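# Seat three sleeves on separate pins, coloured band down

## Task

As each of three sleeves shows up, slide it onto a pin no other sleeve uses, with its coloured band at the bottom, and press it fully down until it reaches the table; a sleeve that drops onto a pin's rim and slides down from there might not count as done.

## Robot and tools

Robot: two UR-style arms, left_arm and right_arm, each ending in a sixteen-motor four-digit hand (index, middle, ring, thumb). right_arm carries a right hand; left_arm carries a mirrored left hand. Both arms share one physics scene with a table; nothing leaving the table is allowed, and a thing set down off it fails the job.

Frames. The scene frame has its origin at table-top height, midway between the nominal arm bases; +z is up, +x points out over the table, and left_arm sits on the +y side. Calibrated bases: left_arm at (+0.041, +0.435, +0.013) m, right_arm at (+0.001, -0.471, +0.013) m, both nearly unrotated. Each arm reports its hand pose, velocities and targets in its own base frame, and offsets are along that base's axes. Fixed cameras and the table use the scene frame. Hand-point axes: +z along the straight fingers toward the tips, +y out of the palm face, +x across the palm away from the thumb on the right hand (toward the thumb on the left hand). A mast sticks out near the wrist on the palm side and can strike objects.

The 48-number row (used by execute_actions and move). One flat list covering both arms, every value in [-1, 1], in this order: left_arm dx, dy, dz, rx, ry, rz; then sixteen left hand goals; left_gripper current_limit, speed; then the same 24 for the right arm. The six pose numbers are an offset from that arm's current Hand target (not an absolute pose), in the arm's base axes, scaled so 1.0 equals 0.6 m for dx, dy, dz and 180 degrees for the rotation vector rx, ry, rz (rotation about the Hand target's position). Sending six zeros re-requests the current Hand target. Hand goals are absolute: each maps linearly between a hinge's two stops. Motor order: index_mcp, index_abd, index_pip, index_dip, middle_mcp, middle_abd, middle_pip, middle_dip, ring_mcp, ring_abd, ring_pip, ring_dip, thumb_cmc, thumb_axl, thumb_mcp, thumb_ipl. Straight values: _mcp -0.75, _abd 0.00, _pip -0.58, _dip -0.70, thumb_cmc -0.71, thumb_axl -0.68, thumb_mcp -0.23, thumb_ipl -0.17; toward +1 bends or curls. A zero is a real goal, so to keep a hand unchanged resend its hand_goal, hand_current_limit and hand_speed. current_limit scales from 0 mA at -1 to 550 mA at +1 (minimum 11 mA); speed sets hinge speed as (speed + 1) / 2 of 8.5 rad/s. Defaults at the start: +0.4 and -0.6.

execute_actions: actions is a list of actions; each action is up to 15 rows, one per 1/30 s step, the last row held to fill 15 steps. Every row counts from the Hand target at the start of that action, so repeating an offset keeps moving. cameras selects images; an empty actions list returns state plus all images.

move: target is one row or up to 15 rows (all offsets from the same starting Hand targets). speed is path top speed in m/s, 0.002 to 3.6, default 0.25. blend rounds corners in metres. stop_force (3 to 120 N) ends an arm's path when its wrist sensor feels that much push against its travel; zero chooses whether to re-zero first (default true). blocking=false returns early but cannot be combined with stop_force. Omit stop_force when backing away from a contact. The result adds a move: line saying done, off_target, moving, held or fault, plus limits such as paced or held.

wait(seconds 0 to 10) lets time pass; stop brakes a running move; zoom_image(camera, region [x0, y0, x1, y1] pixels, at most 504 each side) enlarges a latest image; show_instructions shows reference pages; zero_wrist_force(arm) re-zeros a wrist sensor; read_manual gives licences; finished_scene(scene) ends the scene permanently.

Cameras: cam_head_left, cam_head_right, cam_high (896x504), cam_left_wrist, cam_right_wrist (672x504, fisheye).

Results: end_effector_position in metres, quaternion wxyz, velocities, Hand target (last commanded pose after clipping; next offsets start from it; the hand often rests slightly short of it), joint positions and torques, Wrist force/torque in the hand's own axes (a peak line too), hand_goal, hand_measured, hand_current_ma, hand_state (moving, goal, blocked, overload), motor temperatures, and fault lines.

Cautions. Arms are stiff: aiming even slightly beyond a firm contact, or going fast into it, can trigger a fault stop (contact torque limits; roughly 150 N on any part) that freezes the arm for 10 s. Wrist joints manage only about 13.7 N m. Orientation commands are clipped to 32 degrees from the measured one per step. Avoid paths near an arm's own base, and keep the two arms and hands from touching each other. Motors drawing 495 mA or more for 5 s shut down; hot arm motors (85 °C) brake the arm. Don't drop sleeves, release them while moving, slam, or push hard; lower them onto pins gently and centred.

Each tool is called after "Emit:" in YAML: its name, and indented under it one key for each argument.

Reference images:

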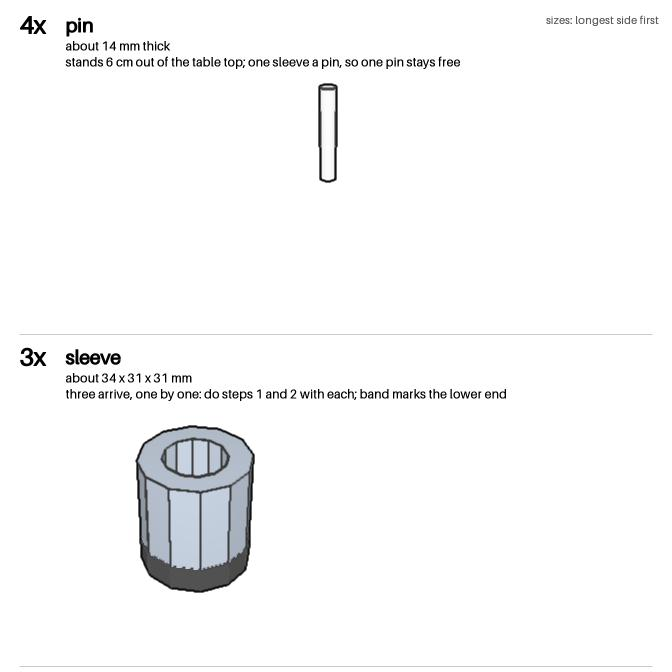

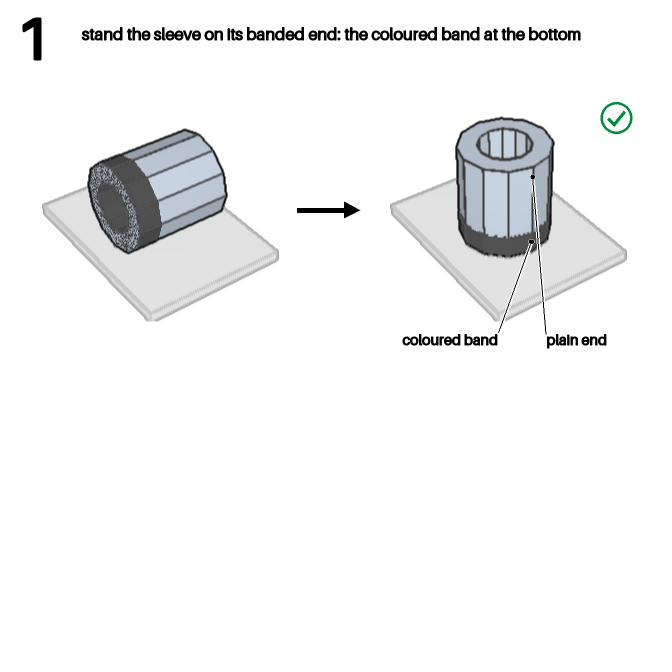

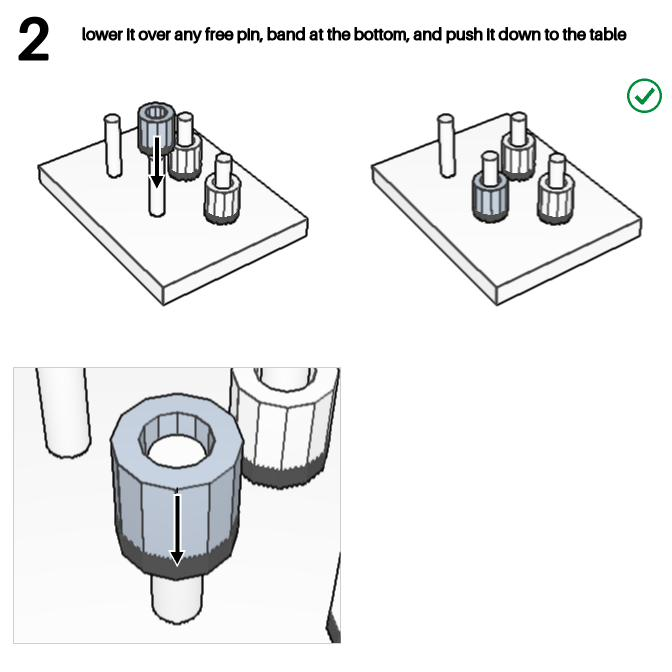

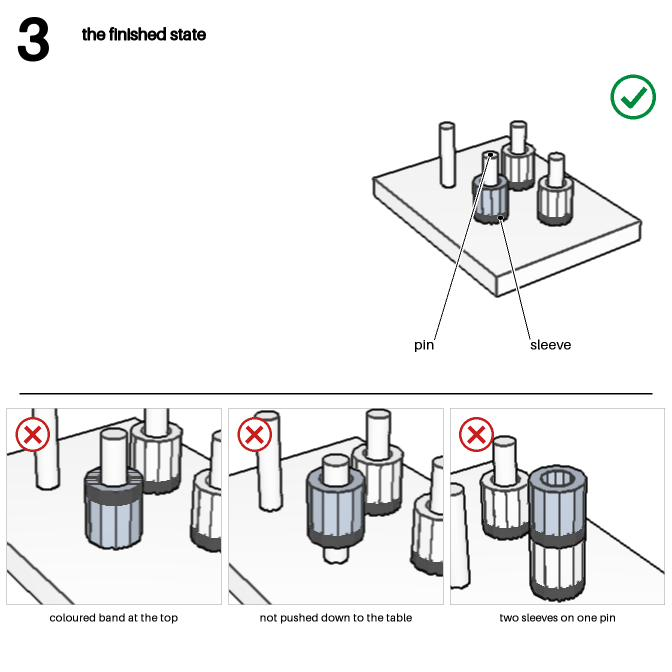

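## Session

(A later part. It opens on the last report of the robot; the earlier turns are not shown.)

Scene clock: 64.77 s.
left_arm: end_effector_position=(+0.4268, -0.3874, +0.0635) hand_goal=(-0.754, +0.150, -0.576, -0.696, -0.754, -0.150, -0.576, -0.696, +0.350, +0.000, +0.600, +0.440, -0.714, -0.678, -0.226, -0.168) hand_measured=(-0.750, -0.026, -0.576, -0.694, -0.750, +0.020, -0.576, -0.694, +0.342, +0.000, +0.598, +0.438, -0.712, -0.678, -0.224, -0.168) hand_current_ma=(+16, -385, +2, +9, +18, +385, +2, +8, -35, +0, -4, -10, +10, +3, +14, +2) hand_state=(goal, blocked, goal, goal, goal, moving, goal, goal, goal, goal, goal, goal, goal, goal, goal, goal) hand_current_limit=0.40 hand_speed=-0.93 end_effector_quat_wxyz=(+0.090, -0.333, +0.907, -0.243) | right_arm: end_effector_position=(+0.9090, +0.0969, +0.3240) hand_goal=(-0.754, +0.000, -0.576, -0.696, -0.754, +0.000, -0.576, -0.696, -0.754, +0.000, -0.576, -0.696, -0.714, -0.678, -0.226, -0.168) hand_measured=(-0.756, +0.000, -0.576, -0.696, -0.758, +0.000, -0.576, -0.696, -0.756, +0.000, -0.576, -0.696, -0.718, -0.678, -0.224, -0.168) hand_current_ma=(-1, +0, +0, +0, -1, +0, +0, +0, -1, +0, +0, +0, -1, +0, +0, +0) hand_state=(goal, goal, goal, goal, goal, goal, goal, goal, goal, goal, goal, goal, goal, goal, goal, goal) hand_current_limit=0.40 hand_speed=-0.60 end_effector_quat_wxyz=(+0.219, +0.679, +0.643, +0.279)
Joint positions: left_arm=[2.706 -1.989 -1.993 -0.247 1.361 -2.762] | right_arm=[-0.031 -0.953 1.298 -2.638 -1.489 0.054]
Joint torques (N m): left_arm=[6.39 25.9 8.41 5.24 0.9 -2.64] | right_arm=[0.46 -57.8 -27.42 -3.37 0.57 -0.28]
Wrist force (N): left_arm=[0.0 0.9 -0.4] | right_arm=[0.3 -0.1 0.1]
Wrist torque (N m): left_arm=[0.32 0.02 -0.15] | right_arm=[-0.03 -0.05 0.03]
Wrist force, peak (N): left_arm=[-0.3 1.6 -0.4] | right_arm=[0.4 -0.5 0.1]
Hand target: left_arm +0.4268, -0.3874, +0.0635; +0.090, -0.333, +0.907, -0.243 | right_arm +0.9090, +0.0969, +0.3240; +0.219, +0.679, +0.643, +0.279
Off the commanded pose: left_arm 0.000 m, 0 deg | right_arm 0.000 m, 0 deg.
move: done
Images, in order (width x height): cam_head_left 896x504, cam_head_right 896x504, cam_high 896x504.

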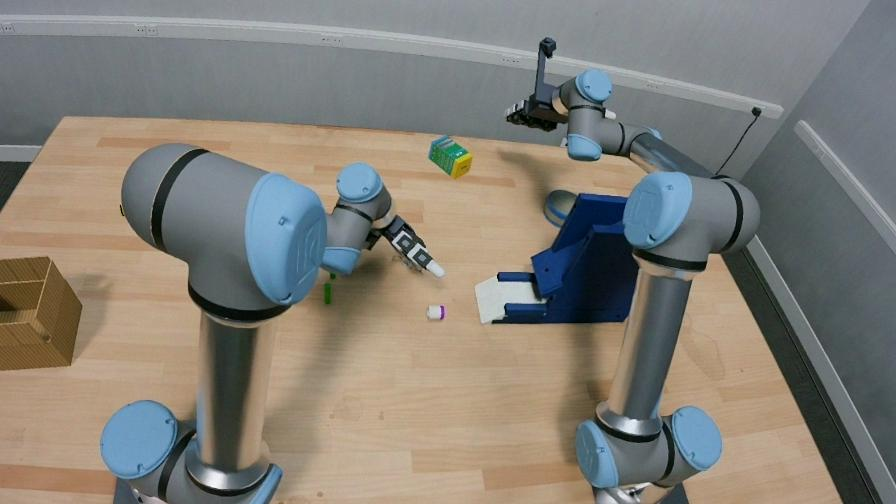

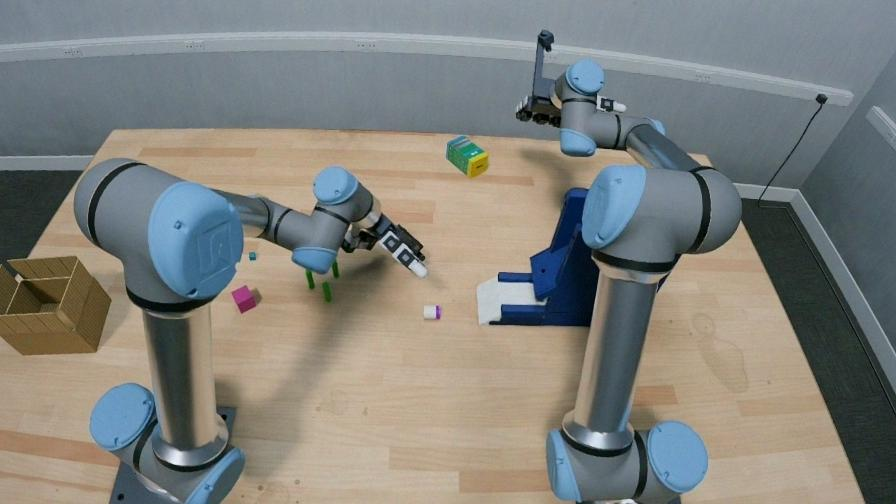

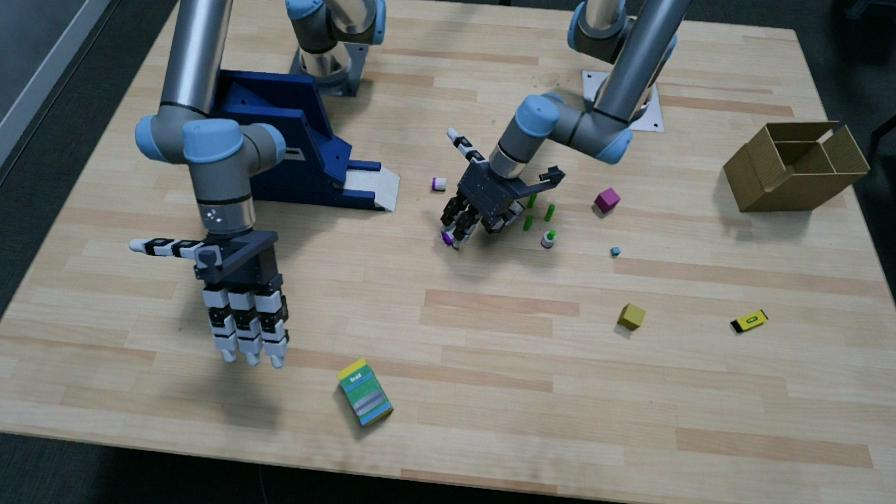

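Emit:
move:
  target:
    - [0,0,0.1,0,0,0,-0.754,0.15,-0.576,-0.696,-0.754,-0.15,-0.576,-0.696,0.35,0,0.6,0.44,-0.714,-0.678,-0.226,-0.168,0.4,-0.93,0,0,0,0,0,0,-0.754,0,-0.576,-0.696,-0.754,0,-0.576,-0.696,-0.754,0,-0.576,-0.696,-0.714,-0.678,-0.226,-0.168,0.4,-0.6]
    - [0.2703,0.3050,0.2275,-0.2114,0.5774,0.5774,-0.754,0.15,-0.576,-0.696,-0.754,-0.15,-0.576,-0.696,0.35,0,0.6,0.44,-0.714,-0.678,-0.226,-0.168,0.4,-0.93,0,0,0,0,0,0,-0.754,0,-0.576,-0.696,-0.754,0,-0.576,-0.696,-0.754,0,-0.576,-0.696,-0.714,-0.678,-0.226,-0.168,0.4,-0.6]
  speed: [0.15, 0.45]
  blend: [0.03, 0]
  cameras: ["cam_head_left","cam_head_right","cam_high"]

Emit:
zoom_image:
  camera: "cam_head_left"
  region: [290, 175, 350, 235]

Emit:
zoom_image:
  camera: "cam_high"
  region: [520, 220, 580, 280]

Scene clock: 71.43 s.
left_arm: end_effector_position=(+0.5890, -0.2044, +0.2000) hand_goal=(-0.754, +0.150, -0.576, -0.696, -0.754, -0.150, -0.576, -0.696, +0.350, +0.000, +0.600, +0.440, -0.714, -0.678, -0.226, -0.168) hand_measured=(-0.760, -0.026, -0.576, -0.694, -0.760, +0.020, -0.576, -0.694, +0.342, +0.000, +0.598, +0.438, -0.720, -0.678, -0.224, -0.168) hand_current_ma=(-32, -385, -1, +8, -33, +385, -1, +8, -35, +0, -4, -10, -28, +3, +14, +2) hand_state=(goal, blocked, goal, goal, goal, blocked, goal, goal, goal, goal, goal, goal, goal, goal, goal, goal) hand_current_limit=0.40 hand_speed=-0.93 end_effector_quat_wxyz=(+0.500, +0.866, +0.000, -0.001) | right_arm: end_effector_position=(+0.9090, +0.0969, +0.3240) hand_goal=(-0.754, +0.000, -0.576, -0.696, -0.754, +0.000, -0.576, -0.696, -0.754, +0.000, -0.576, -0.696, -0.714, -0.678, -0.226, -0.168) hand_measured=(-0.756, +0.000, -0.576, -0.696, -0.758, +0.000, -0.576, -0.696, -0.756, +0.000, -0.576, -0.696, -0.718, -0.678, -0.224, -0.168) hand_current_ma=(-1, +0, +0, +0, -1, +0, +0, +0, -1, +0, +0, +0, -1, +0, +0, +0) hand_state=(goal, goal, goal, goal, goal, goal, goal, goal, goal, goal, goal, goal, goal, goal, goal, goal) hand_current_limit=0.40 hand_speed=-0.60 end_effector_quat_wxyz=(+0.219, +0.679, +0.643, +0.279)
Joint positions: left_arm=[3.444 -1.99 -1.888 -1.313 0.598 -4.152] | right_arm=[-0.031 -0.953 1.298 -2.638 -1.489 0.054]
Joint torques (N m): left_arm=[9.36 38.82 9.2 4 -3.54 -2.72] | right_arm=[0.88 -58.45 -27.28 -3.42 0.58 -0.24]
Wrist force (N): left_arm=[-0.1 0.3 0.1] | right_arm=[0.4 -0.2 0.2]
Wrist torque (N m): left_arm=[0.06 0.00 0.00] | right_arm=[-0.04 -0.05 0.03]
Wrist force, peak (N): left_arm=[-0.2 1.9 0.8] | right_arm=[0.1 -0.3 0.7]
Hand target: left_arm +0.5890, -0.2044, +0.2000; +0.500, +0.866, +0.000, -0.001 | right_arm +0.9090, +0.0969, +0.3240; +0.219, +0.679, +0.643, +0.279
Off the commanded pose: left_arm 0.000 m, 0 deg | right_arm 0.000 m, 0 deg.
move: done
Images, in order (width x height): cam_head_left 896x504, cam_head_right 896x504, cam_high 896x504.

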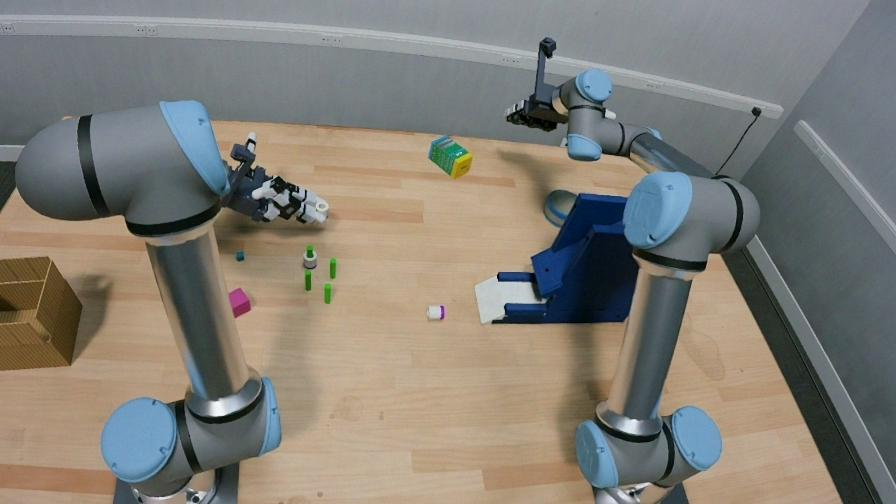

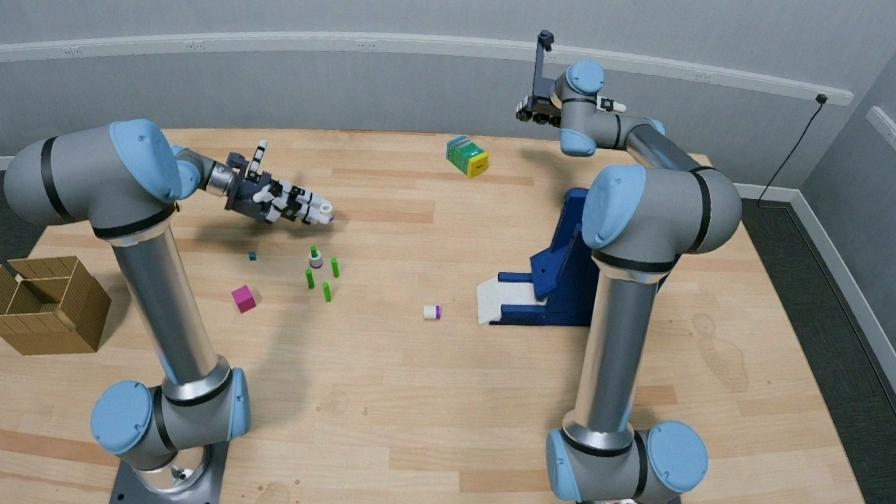

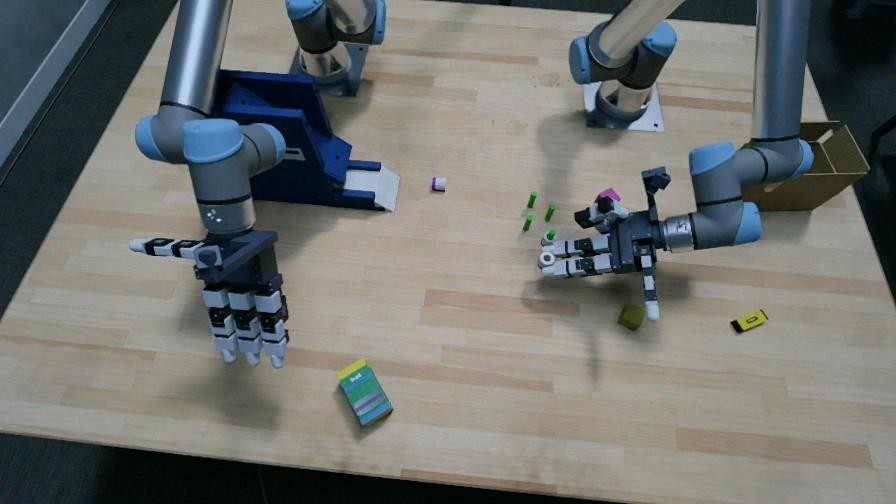

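Scaled by 8.400 from the camera's 896x504 image, which has a finer 1280x720 frame.

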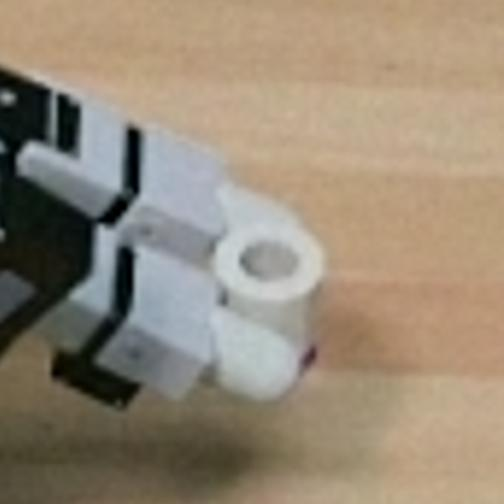

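Scaled by 8.400 from the camera's 896x504 image, which has a finer 1280x720 frame.

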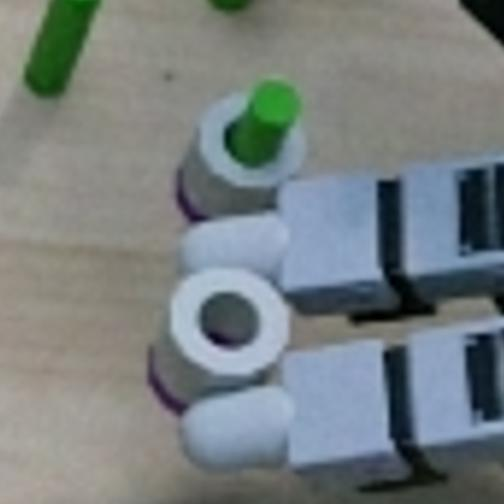

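Emit:
move:
  target:
    - [0,0,-0.1,0,0,0,-0.754,0.15,-0.576,-0.696,-0.754,-0.15,-0.576,-0.696,0.35,0,0.6,0.44,-0.714,-0.678,-0.226,-0.168,0.4,-0.93,0,0,0,0,0,0,-0.754,0,-0.576,-0.696,-0.754,0,-0.576,-0.696,-0.754,0,-0.576,-0.696,-0.714,-0.678,-0.226,-0.168,0.4,-0.6]
    - [0,0,-0.1225,0,0,0,-0.754,0.15,-0.576,-0.696,-0.754,-0.15,-0.576,-0.696,0.35,0,0.6,0.44,-0.714,-0.678,-0.226,-0.168,0.4,-0.93,0,0,0,0,0,0,-0.754,0,-0.576,-0.696,-0.754,0,-0.576,-0.696,-0.754,0,-0.576,-0.696,-0.714,-0.678,-0.226,-0.168,0.4,-0.6]
  speed: [0.12, 0.018]
  stop_force: 3
  cameras: ["cam_head_left","cam_head_right","cam_high"]

Emit:
zoom_image:
  camera: "cam_head_left"
  region: [290, 195, 350, 255]

Emit:
zoom_image:
  camera: "cam_high"
  region: [520, 240, 580, 300]

Scene clock: 74.23 s.
left_arm: end_effector_position=(+0.5890, -0.2044, +0.1265) hand_goal=(-0.754, +0.150, -0.576, -0.696, -0.754, -0.150, -0.576, -0.696, +0.350, +0.000, +0.600, +0.440, -0.714, -0.678, -0.226, -0.168) hand_measured=(-0.750, -0.026, -0.572, -0.694, -0.750, +0.020, -0.572, -0.694, +0.342, +0.000, +0.598, +0.438, -0.720, -0.678, -0.224, -0.168) hand_current_ma=(+17, -385, +16, +8, +18, +385, +16, +8, -35, +0, -4, -10, -29, +3, +14, +2) hand_state=(goal, blocked, goal, goal, goal, blocked, goal, goal, goal, goal, goal, goal, goal, goal, goal, goal) hand_current_limit=0.40 hand_speed=-0.93 end_effector_quat_wxyz=(+0.500, +0.866, +0.000, -0.001) | right_arm: end_effector_position=(+0.9090, +0.0969, +0.3240) hand_goal=(-0.754, +0.000, -0.576, -0.696, -0.754, +0.000, -0.576, -0.696, -0.754, +0.000, -0.576, -0.696, -0.714, -0.678, -0.226, -0.168) hand_measured=(-0.756, +0.000, -0.576, -0.696, -0.758, +0.000, -0.576, -0.696, -0.756, +0.000, -0.576, -0.696, -0.718, -0.678, -0.224, -0.168) hand_current_ma=(-1, +0, +0, +0, -1, +0, +0, +0, -1, +0, +0, +0, -1, +0, +0, +0) hand_state=(goal, goal, goal, goal, goal, goal, goal, goal, goal, goal, goal, goal, goal, goal, goal, goal) hand_current_limit=0.40 hand_speed=-0.60 end_effector_quat_wxyz=(+0.219, +0.679, +0.643, +0.279)
Joint positions: left_arm=[3.444 -2.125 -1.929 -1.137 0.598 -4.153] | right_arm=[-0.031 -0.953 1.298 -2.638 -1.489 0.054]
Joint torques (N m): left_arm=[-8.46 27.11 6.28 3.97 -2.19 -2.62] | right_arm=[0.42 -58.31 -27.38 -3.5 0.73 -0.28]
Wrist force (N): left_arm=[0.1 1.6 -1.1] | right_arm=[0.4 -0.3 0.0]
Wrist torque (N m): left_arm=[-0.03 -0.03 0.00] | right_arm=[-0.04 -0.05 0.02]
Wrist force, peak (N): left_arm=[-0.1 1.8 -1.5] | right_arm=[0.6 -0.2 0.3]
Hand target: left_arm +0.5890, -0.2044, +0.1265; +0.500, +0.866, +0.000, -0.001 | right_arm +0.9090, +0.0969, +0.3240; +0.219, +0.679, +0.643, +0.279
Off the commanded pose: left_arm 0.000 m, 0 deg | right_arm 0.000 m, 0 deg.
move: done
Images, in order (width x height): cam_head_left 896x504, cam_head_right 896x504, cam_high 896x504.

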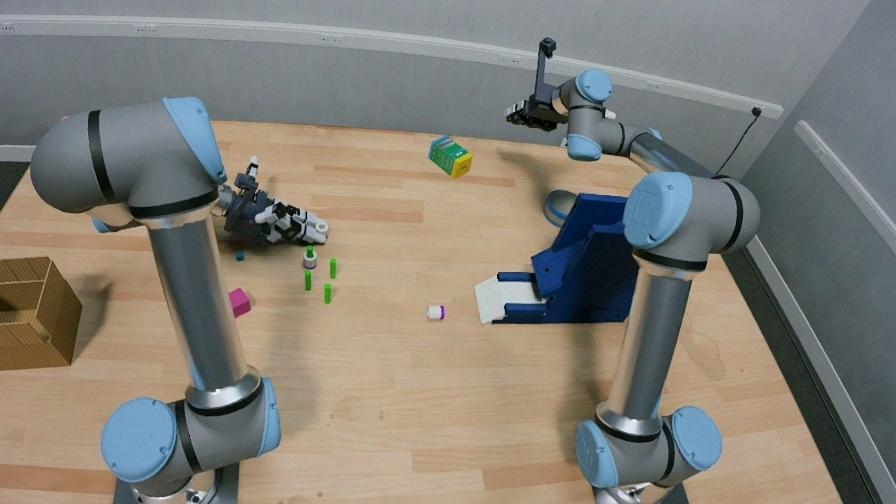

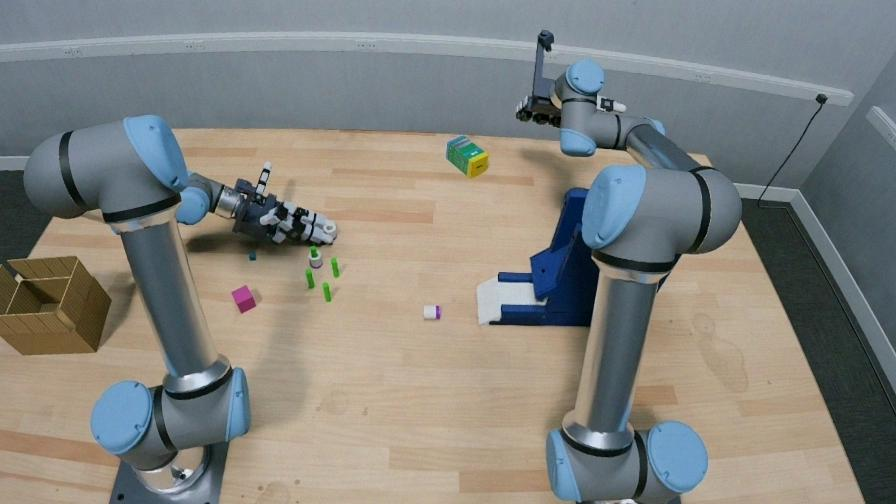

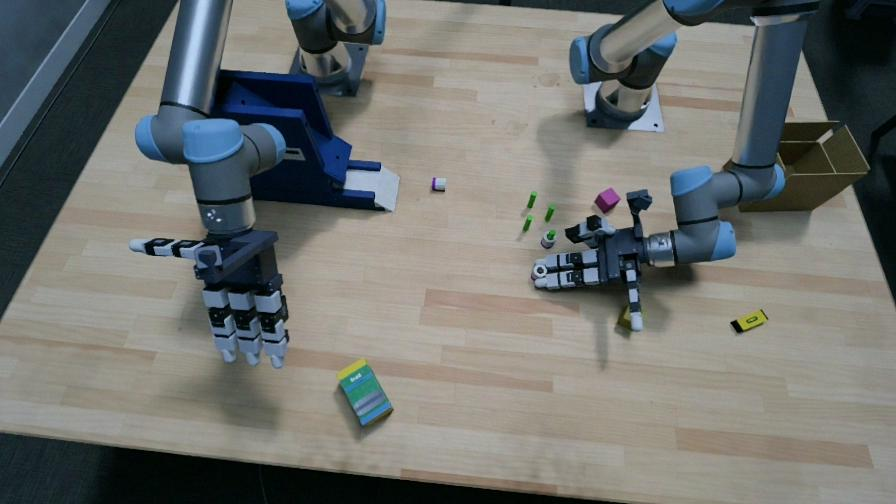

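Scaled by 8.400 from the camera's 896x504 image, which has a finer 1280x720 frame.

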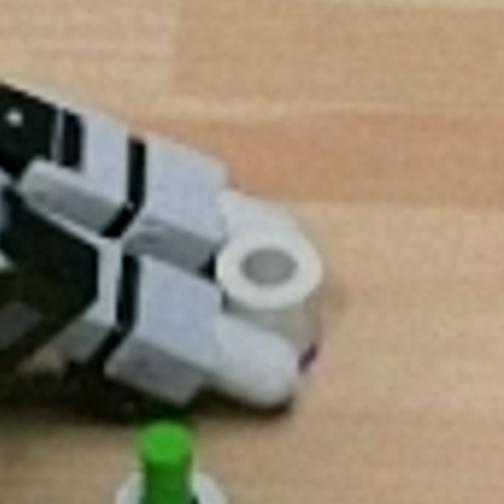

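Scaled by 8.400 from the camera's 896x504 image, which has a finer 1280x720 frame.

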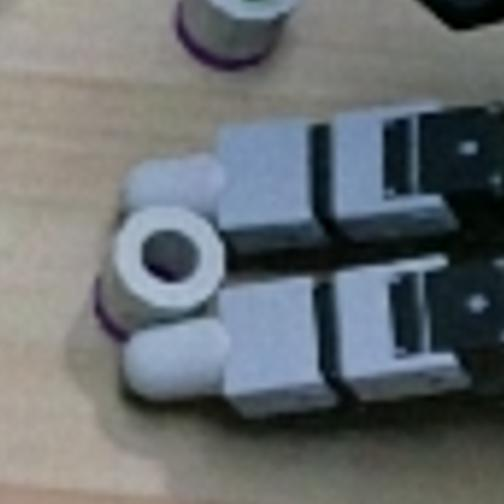

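Emit:
move:
  target:
    - [0,0,0.0018,0,0,0,-0.754,0.15,-0.576,-0.696,-0.754,-0.15,-0.576,-0.696,0.35,0,0.6,0.44,-0.714,-0.678,-0.226,-0.168,0.4,-0.93,0,0,0,0,0,0,-0.754,0,-0.576,-0.696,-0.754,0,-0.576,-0.696,-0.754,0,-0.576,-0.696,-0.714,-0.678,-0.226,-0.168,0.4,-0.6]
    - [0,0,0.0018,0,0,0,-0.754,-0.17,-0.576,-0.696,-0.754,0.17,-0.576,-0.696,0.35,0,0.6,0.44,-0.714,-0.678,-0.226,-0.168,0.4,-0.93,0,0,0,0,0,0,-0.754,0,-0.576,-0.696,-0.754,0,-0.576,-0.696,-0.754,0,-0.576,-0.696,-0.714,-0.678,-0.226,-0.168,0.4,-0.6]
    - [0,0,0.12,0,0,0,-0.754,-0.17,-0.576,-0.696,-0.754,0.17,-0.576,-0.696,0.35,0,0.6,0.44,-0.714,-0.678,-0.226,-0.168,0.4,-0.93,0,0,0,0,0,0,-0.754,0,-0.576,-0.696,-0.754,0,-0.576,-0.696,-0.754,0,-0.576,-0.696,-0.714,-0.678,-0.226,-0.168,0.4,-0.6]
    - [-0.1262,-0.0980,0.1182,0.2573,-0.2633,-0.4560,-0.754,-0.17,-0.576,-0.696,-0.754,0.17,-0.576,-0.696,0.35,0,0.6,0.44,-0.714,-0.678,-0.226,-0.168,0.4,-0.93,0,0,0,0,0,0,-0.754,0,-0.576,-0.696,-0.754,0,-0.576,-0.696,-0.754,0,-0.576,-0.696,-0.714,-0.678,-0.226,-0.168,0.4,-0.6]
  speed: [0.02, 0.02, 0.2, 0.4]
  blend: [0, 0, 0.01, 0]
  cameras: ["cam_head_left","cam_head_right","cam_high"]

Emit:
zoom_image:
  camera: "cam_head_left"
  region: [298, 205, 346, 253]

Emit:
zoom_image:
  camera: "cam_head_right"
  region: [306, 205, 354, 253]

Emit:
zoom_image:
  camera: "cam_high"
  region: [514, 248, 562, 296]

Scene clock: 80.43 s.
left_arm: end_effector_position=(+0.5133, -0.2632, +0.1975) hand_goal=(-0.754, -0.170, -0.576, -0.696, -0.754, +0.170, -0.576, -0.696, +0.350, +0.000, +0.600, +0.440, -0.714, -0.678, -0.226, -0.168) hand_measured=(-0.756, -0.166, -0.576, -0.694, -0.756, +0.168, -0.576, -0.694, +0.342, +0.000, +0.598, +0.438, -0.716, -0.678, -0.224, -0.168) hand_current_ma=(-5, +15, +2, +8, -6, -10, +2, +8, -35, +0, -4, -10, -11, +3, +14, +2) hand_state=(goal, goal, goal, goal, goal, goal, goal, goal, goal, goal, goal, goal, goal, goal, goal, goal) hand_current_limit=0.40 hand_speed=-0.93 end_effector_quat_wxyz=(-0.001, +0.699, -0.715, -0.001) | right_arm: end_effector_position=(+0.9090, +0.0969, +0.3240) hand_goal=(-0.754, +0.000, -0.576, -0.696, -0.754, +0.000, -0.576, -0.696, -0.754, +0.000, -0.576, -0.696, -0.714, -0.678, -0.226, -0.168) hand_measured=(-0.756, +0.000, -0.576, -0.696, -0.758, +0.000, -0.576, -0.696, -0.756, +0.000, -0.576, -0.696, -0.718, -0.678, -0.224, -0.168) hand_current_ma=(-1, +0, +0, +0, -1, +0, +0, +0, -1, +0, +0, +0, -1, +0, +0, +0) hand_state=(goal, goal, goal, goal, goal, goal, goal, goal, goal, goal, goal, goal, goal, goal, goal, goal) hand_current_limit=0.40 hand_speed=-0.60 end_effector_quat_wxyz=(+0.219, +0.679, +0.643, +0.279)
Joint positions: left_arm=[2.964 -1.962 -1.513 -1.238 1.572 -3.296] | right_arm=[-0.031 -0.953 1.298 -2.638 -1.489 0.054]
Joint torques (N m): left_arm=[-9.66 42.45 13.53 4.72 1.74 2.28] | right_arm=[0.71 -59.48 -27.34 -3.47 0.71 -0.41]
Wrist force (N): left_arm=[-0.4 0.8 -0.5] | right_arm=[0.3 -0.2 0.4]
Wrist torque (N m): left_arm=[0.25 0.08 -0.15] | right_arm=[-0.06 -0.04 0.02]
Wrist force, peak (N): left_arm=[-0.4 1.8 -1.3] | right_arm=[0.6 -0.3 0.4]
Hand target: left_arm +0.5133, -0.2632, +0.1975; -0.001, +0.699, -0.715, -0.001 | right_arm +0.9090, +0.0969, +0.3240; +0.219, +0.679, +0.643, +0.279
Off the commanded pose: left_arm 0.000 m, 0 deg | right_arm 0.000 m, 0 deg.
move: done
Images, in order (width x height): cam_head_left 896x504, cam_head_right 896x504, cam_high 896x504.

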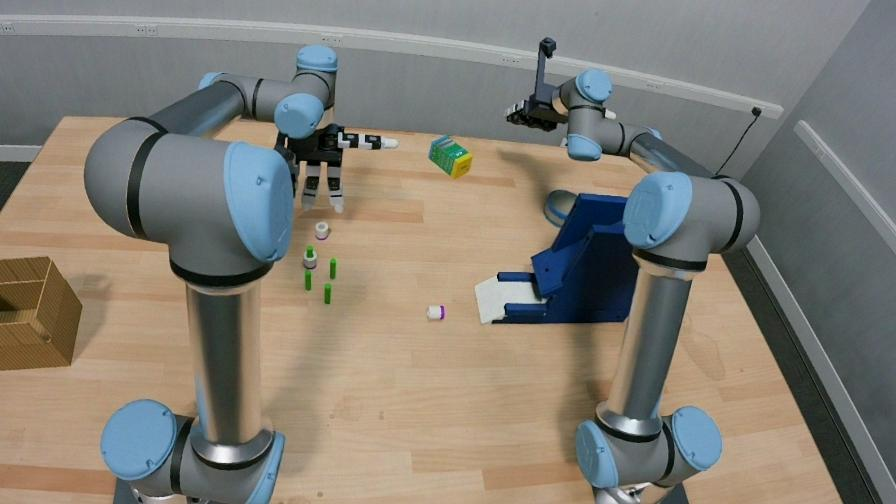

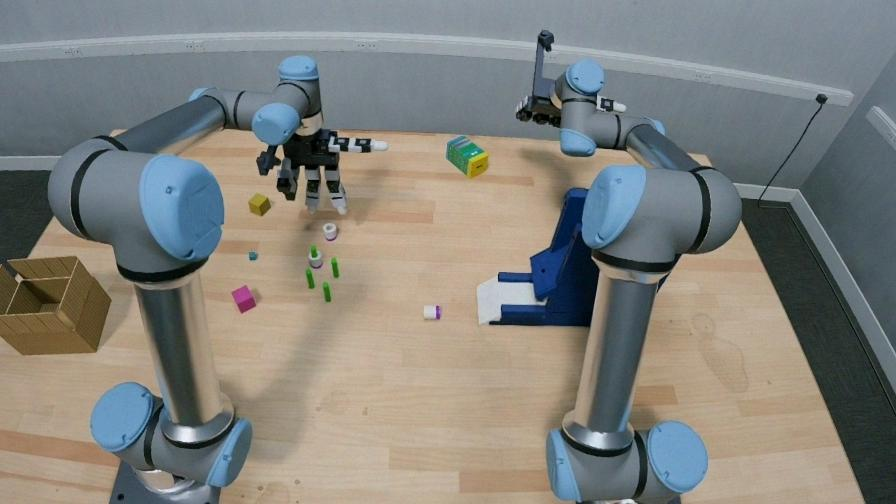

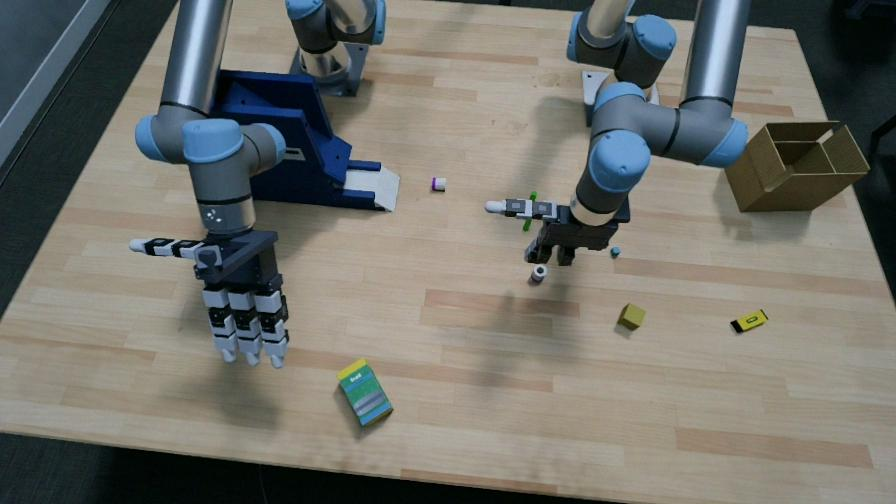

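Scaled by 10.500 from the camera's 896x504 image, which has a finer 1280x720 frame.

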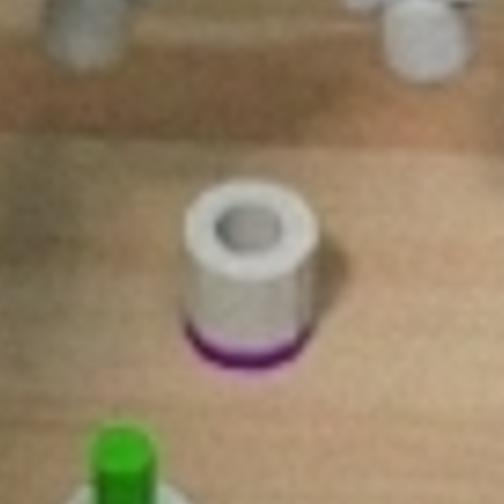

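Scaled by 10.500 from the camera's 896x504 image, which has a finer 1280x720 frame.

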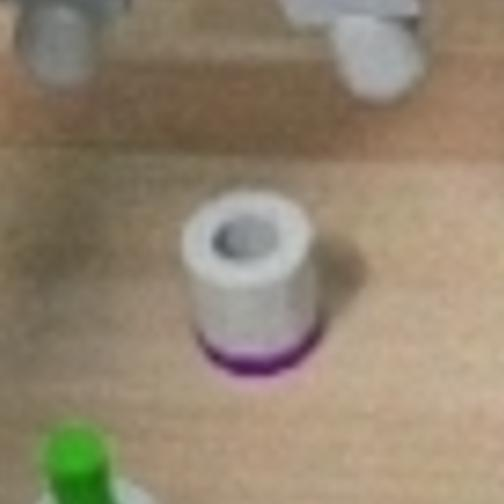

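Scaled by 10.500 from the camera's 896x504 image, which has a finer 1280x720 frame.

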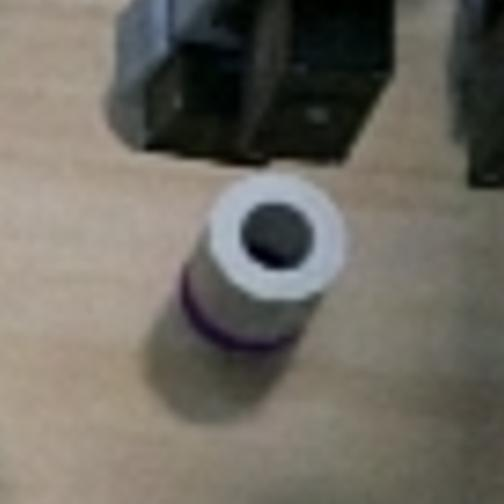

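Emit:
move:
  target:
    - [0,0.0008,-0.1168,0,0,0,-0.754,-0.17,-0.576,-0.696,-0.754,0.17,-0.576,-0.696,0.35,0,0.6,0.44,-0.714,-0.678,-0.226,-0.168,0.4,-0.93,0,0,0,0,0,0,-0.754,0,-0.576,-0.696,-0.754,0,-0.576,-0.696,-0.754,0,-0.576,-0.696,-0.714,-0.678,-0.226,-0.168,0.4,-0.6]
    - [0,0.0008,-0.1168,0,0,0,-0.754,0.15,-0.576,-0.696,-0.754,-0.15,-0.576,-0.696,0.35,0,0.6,0.44,-0.714,-0.678,-0.226,-0.168,0.4,-0.93,0,0,0,0,0,0,-0.754,0,-0.576,-0.696,-0.754,0,-0.576,-0.696,-0.754,0,-0.576,-0.696,-0.714,-0.678,-0.226,-0.168,0.4,-0.6]
  speed: 0.1
  cameras: ["cam_head_left","cam_head_right","cam_high"]

Emit:
zoom_image:
  camera: "cam_head_left"
  region: [298, 205, 346, 253]

Scene clock: 85.07 s.
left_arm: end_effector_position=(+0.5133, -0.2627, +0.1274) hand_goal=(-0.754, +0.150, -0.576, -0.696, -0.754, -0.150, -0.576, -0.696, +0.350, +0.000, +0.600, +0.440, -0.714, -0.678, -0.226, -0.168) hand_measured=(-0.756, -0.028, -0.576, -0.694, -0.756, +0.022, -0.576, -0.694, +0.342, +0.000, +0.598, +0.438, -0.716, -0.678, -0.224, -0.168) hand_current_ma=(-5, -385, +2, +8, -6, +385, +2, +8, -35, +0, -4, -10, -11, +3, +14, +2) hand_state=(goal, blocked, goal, goal, goal, moving, goal, goal, goal, goal, goal, goal, goal, goal, goal, goal) hand_current_limit=0.40 hand_speed=-0.93 end_effector_quat_wxyz=(-0.001, +0.699, -0.715, -0.001) | right_arm: end_effector_position=(+0.9090, +0.0969, +0.3240) hand_goal=(-0.754, +0.000, -0.576, -0.696, -0.754, +0.000, -0.576, -0.696, -0.754, +0.000, -0.576, -0.696, -0.714, -0.678, -0.226, -0.168) hand_measured=(-0.756, +0.000, -0.576, -0.696, -0.758, +0.000, -0.576, -0.696, -0.756, +0.000, -0.576, -0.696, -0.718, -0.678, -0.224, -0.168) hand_current_ma=(-1, +0, +0, +0, -1, +0, +0, +0, -1, +0, +0, +0, -1, +0, +0, +0) hand_state=(goal, goal, goal, goal, goal, goal, goal, goal, goal, goal, goal, goal, goal, goal, goal, goal) hand_current_limit=0.40 hand_speed=-0.60 end_effector_quat_wxyz=(+0.219, +0.679, +0.643, +0.279)
Joint positions: left_arm=[2.965 -2.028 -1.61 -1.075 1.573 -3.296] | right_arm=[-0.031 -0.953 1.298 -2.638 -1.489 0.054]
Joint torques (N m): left_arm=[9.42 30.71 12.58 4.61 -1.68 1.8] | right_arm=[0.73 -59.39 -28.05 -3.46 0.67 -0.44]
Wrist force (N): left_arm=[-0.5 1.0 -0.5] | right_arm=[0.2 -0.1 0.1]
Wrist torque (N m): left_arm=[0.26 0.10 -0.19] | right_arm=[-0.02 -0.03 0.02]
Wrist force, peak (N): left_arm=[-0.4 0.9 -1.6] | right_arm=[0.7 -0.2 0.3]
Hand target: left_arm +0.5133, -0.2627, +0.1274; -0.001, +0.699, -0.715, -0.001 | right_arm +0.9090, +0.0969, +0.3240; +0.219, +0.679, +0.643, +0.279
Off the commanded pose: left_arm 0.000 m, 0 deg | right_arm 0.000 m, 0 deg.
move: done
Images, in order (width x height): cam_head_left 896x504, cam_head_right 896x504, cam_high 896x504.

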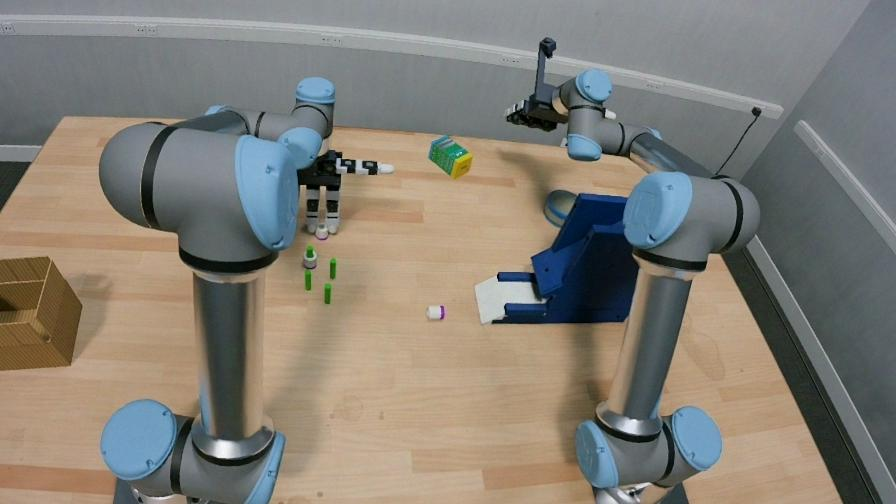

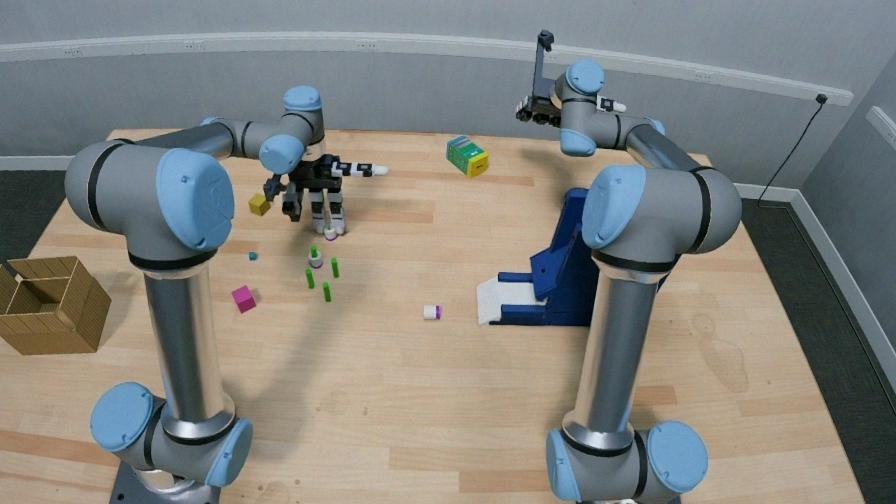

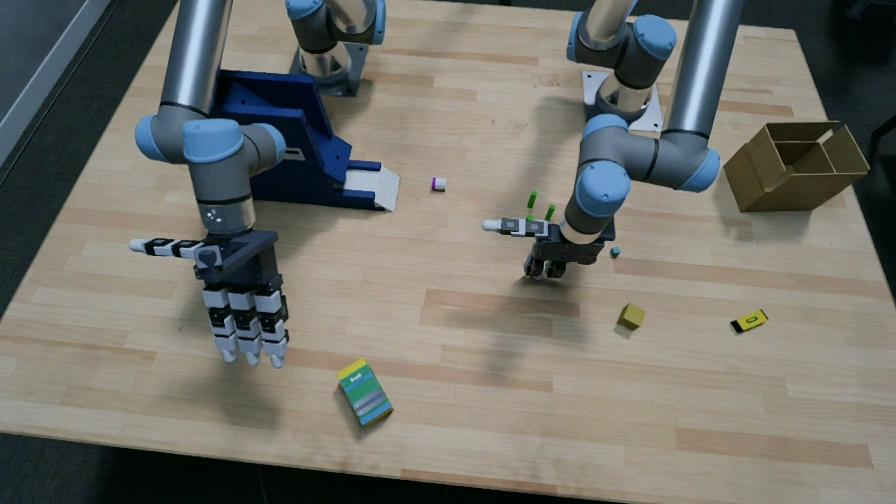

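Scaled by 10.500 from the camera's 896x504 image, which has a finer 1280x720 frame.

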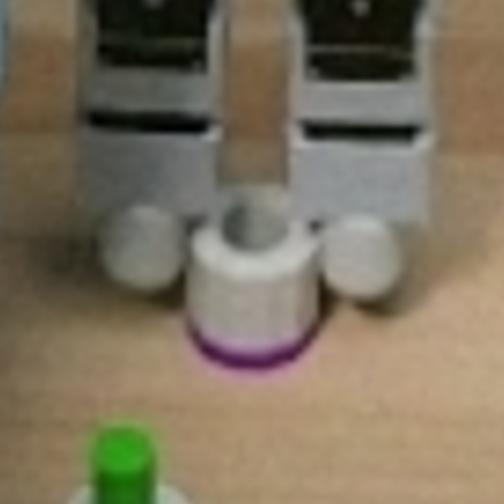

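Emit:
move:
  target:
    - [0,0,0.1417,0,0,0,-0.754,0.15,-0.576,-0.696,-0.754,-0.15,-0.576,-0.696,0.35,0,0.6,0.44,-0.714,-0.678,-0.226,-0.168,0.4,-0.93,0,0,0,0,0,0,-0.754,0,-0.576,-0.696,-0.754,0,-0.576,-0.696,-0.754,0,-0.576,-0.696,-0.714,-0.678,-0.226,-0.168,0.4,-0.6]
    - [-0.2643,0.0477,0.1417,0,0,0,-0.754,0.15,-0.576,-0.696,-0.754,-0.15,-0.576,-0.696,0.35,0,0.6,0.44,-0.714,-0.678,-0.226,-0.168,0.4,-0.93,0,0,0,0,0,0,-0.754,0,-0.576,-0.696,-0.754,0,-0.576,-0.696,-0.754,0,-0.576,-0.696,-0.714,-0.678,-0.226,-0.168,0.4,-0.6]
    - [-0.2643,0.0477,0.1167,0,0,0,-0.754,0.15,-0.576,-0.696,-0.754,-0.15,-0.576,-0.696,0.35,0,0.6,0.44,-0.714,-0.678,-0.226,-0.168,0.4,-0.93,0,0,0,0,0,0,-0.754,0,-0.576,-0.696,-0.754,0,-0.576,-0.696,-0.754,0,-0.576,-0.696,-0.714,-0.678,-0.226,-0.168,0.4,-0.6]
  speed: [0.12,0.2,0.08]
  blend: [0.02,0.01,0]
  cameras: ["cam_head_left","cam_head_right","cam_high"]

Emit:
zoom_image:
  camera: "cam_head_left"
  region: [280, 210, 340, 300]

Emit:
zoom_image:
  camera: "cam_head_right"
  region: [280, 210, 340, 300]

Emit:
zoom_image:
  camera: "cam_high"
  region: [525, 165, 585, 255]

Scene clock: 89.40 s.
left_arm: end_effector_position=(+0.3547, -0.2341, +0.1974) hand_goal=(-0.754, +0.150, -0.576, -0.696, -0.754, -0.150, -0.576, -0.696, +0.350, +0.000, +0.600, +0.440, -0.714, -0.678, -0.226, -0.168) hand_measured=(-0.754, -0.028, -0.576, -0.694, -0.754, +0.022, -0.576, -0.694, +0.342, +0.000, +0.598, +0.438, -0.716, -0.678, -0.224, -0.168) hand_current_ma=(+0, -385, +2, +8, -2, +385, +2, +8, -35, +0, -4, -10, -8, +3, +14, +2) hand_state=(goal, blocked, goal, goal, goal, blocked, goal, goal, goal, goal, goal, goal, goal, goal, goal, goal) hand_current_limit=0.40 hand_speed=-0.93 end_effector_quat_wxyz=(-0.001, +0.699, -0.715, -0.001) | right_arm: end_effector_position=(+0.9090, +0.0969, +0.3240) hand_goal=(-0.754, +0.000, -0.576, -0.696, -0.754, +0.000, -0.576, -0.696, -0.754, +0.000, -0.576, -0.696, -0.714, -0.678, -0.226, -0.168) hand_measured=(-0.756, +0.000, -0.576, -0.696, -0.758, +0.000, -0.576, -0.696, -0.756, +0.000, -0.576, -0.696, -0.718, -0.678, -0.224, -0.168) hand_current_ma=(-1, +0, +0, +0, -1, +0, +0, +0, -1, +0, +0, +0, -1, +0, +0, +0) hand_state=(goal, goal, goal, goal, goal, goal, goal, goal, goal, goal, goal, goal, goal, goal, goal, goal) hand_current_limit=0.40 hand_speed=-0.60 end_effector_quat_wxyz=(+0.219, +0.679, +0.643, +0.279)
Joint positions: left_arm=[2.965 -1.602 -1.961 -1.15 1.573 -3.295] | right_arm=[-0.031 -0.953 1.298 -2.638 -1.489 0.054]
Joint torques (N m): left_arm=[9.69 14.88 12.58 4.52 -2.1 2.31] | right_arm=[0.84 -59.38 -28.1 -3.55 0.69 -0.59]
Wrist force (N): left_arm=[-0.8 1.2 -0.3] | right_arm=[0.3 -0.1 0.1]
Wrist torque (N m): left_arm=[0.29 0.15 -0.22] | right_arm=[-0.03 -0.05 0.02]
Wrist force, peak (N): left_arm=[-0.5 2.1 -1.1] | right_arm=[0.4 -0.4 0.5]
Hand target: left_arm +0.3547, -0.2341, +0.1974; -0.001, +0.699, -0.715, -0.001 | right_arm +0.9090, +0.0969, +0.3240; +0.219, +0.679, +0.643, +0.279
Off the commanded pose: left_arm 0.000 m, 0 deg | right_arm 0.000 m, 0 deg.
move: done; blend cut to 0.0075 m at target 2
Images, in order (width x height): cam_head_left 896x504, cam_head_right 896x504, cam_high 896x504.

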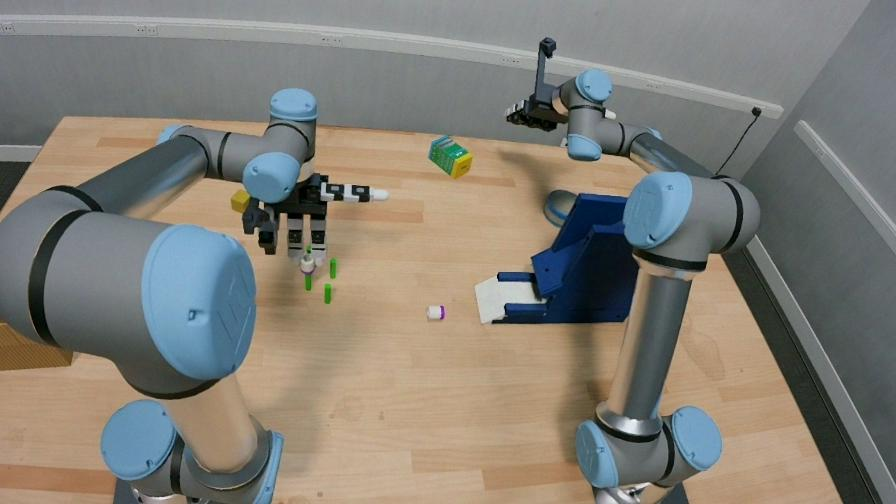

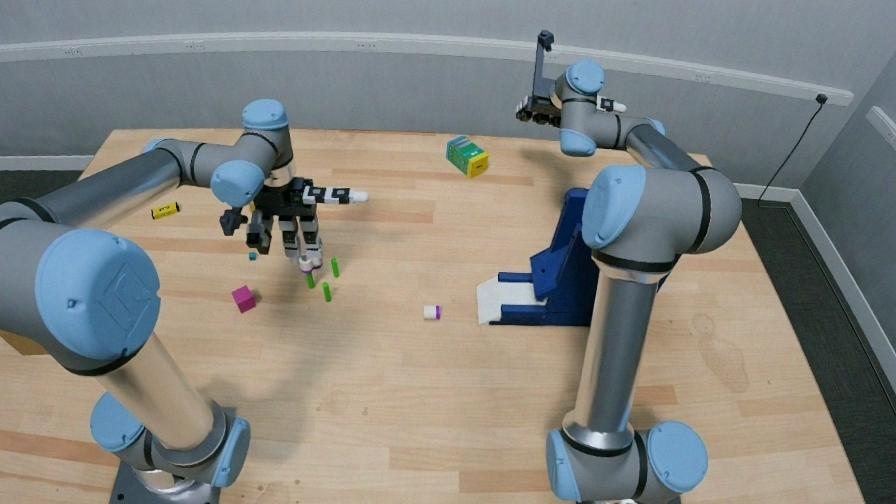

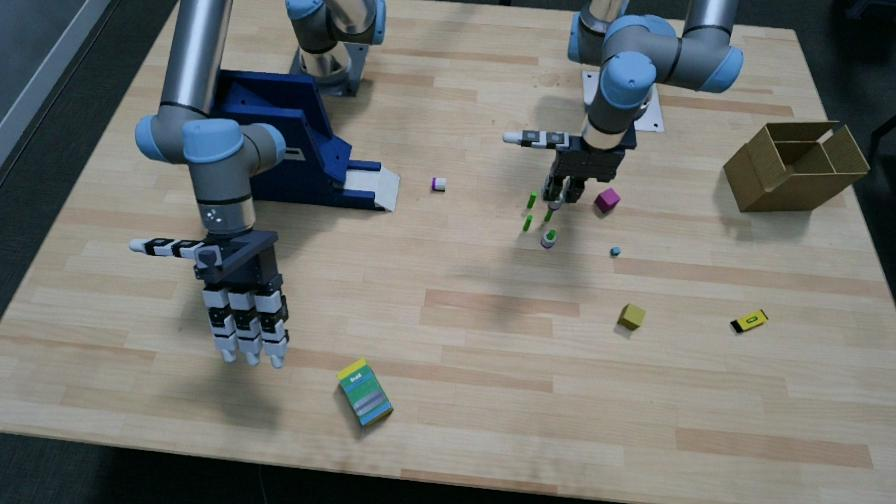

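Scaled by 5.600 from the camera's 896x504 image, which has a finer 1280x720 frame.

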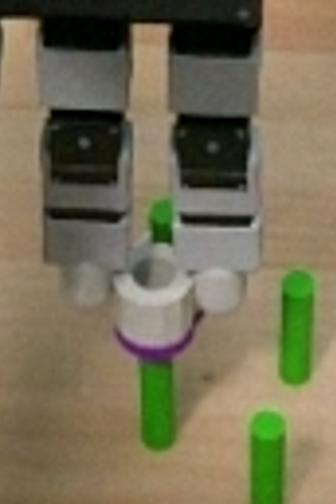

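Scaled by 5.600 from the camera's 896x504 image, which has a finer 1280x720 frame.

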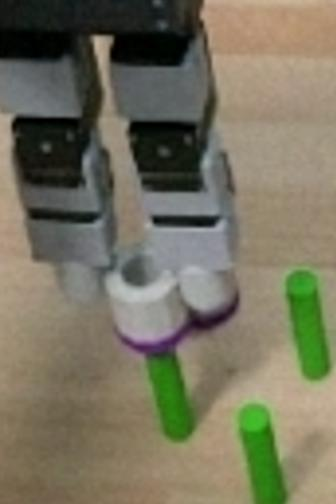

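Scaled by 5.600 from the camera's 896x504 image, which has a finer 1280x720 frame.

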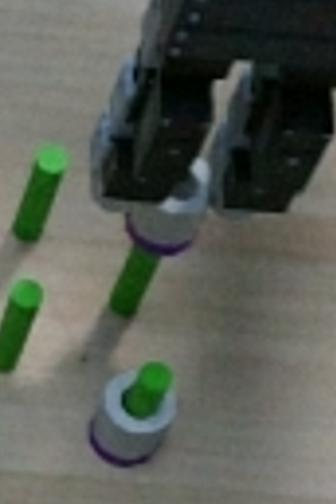

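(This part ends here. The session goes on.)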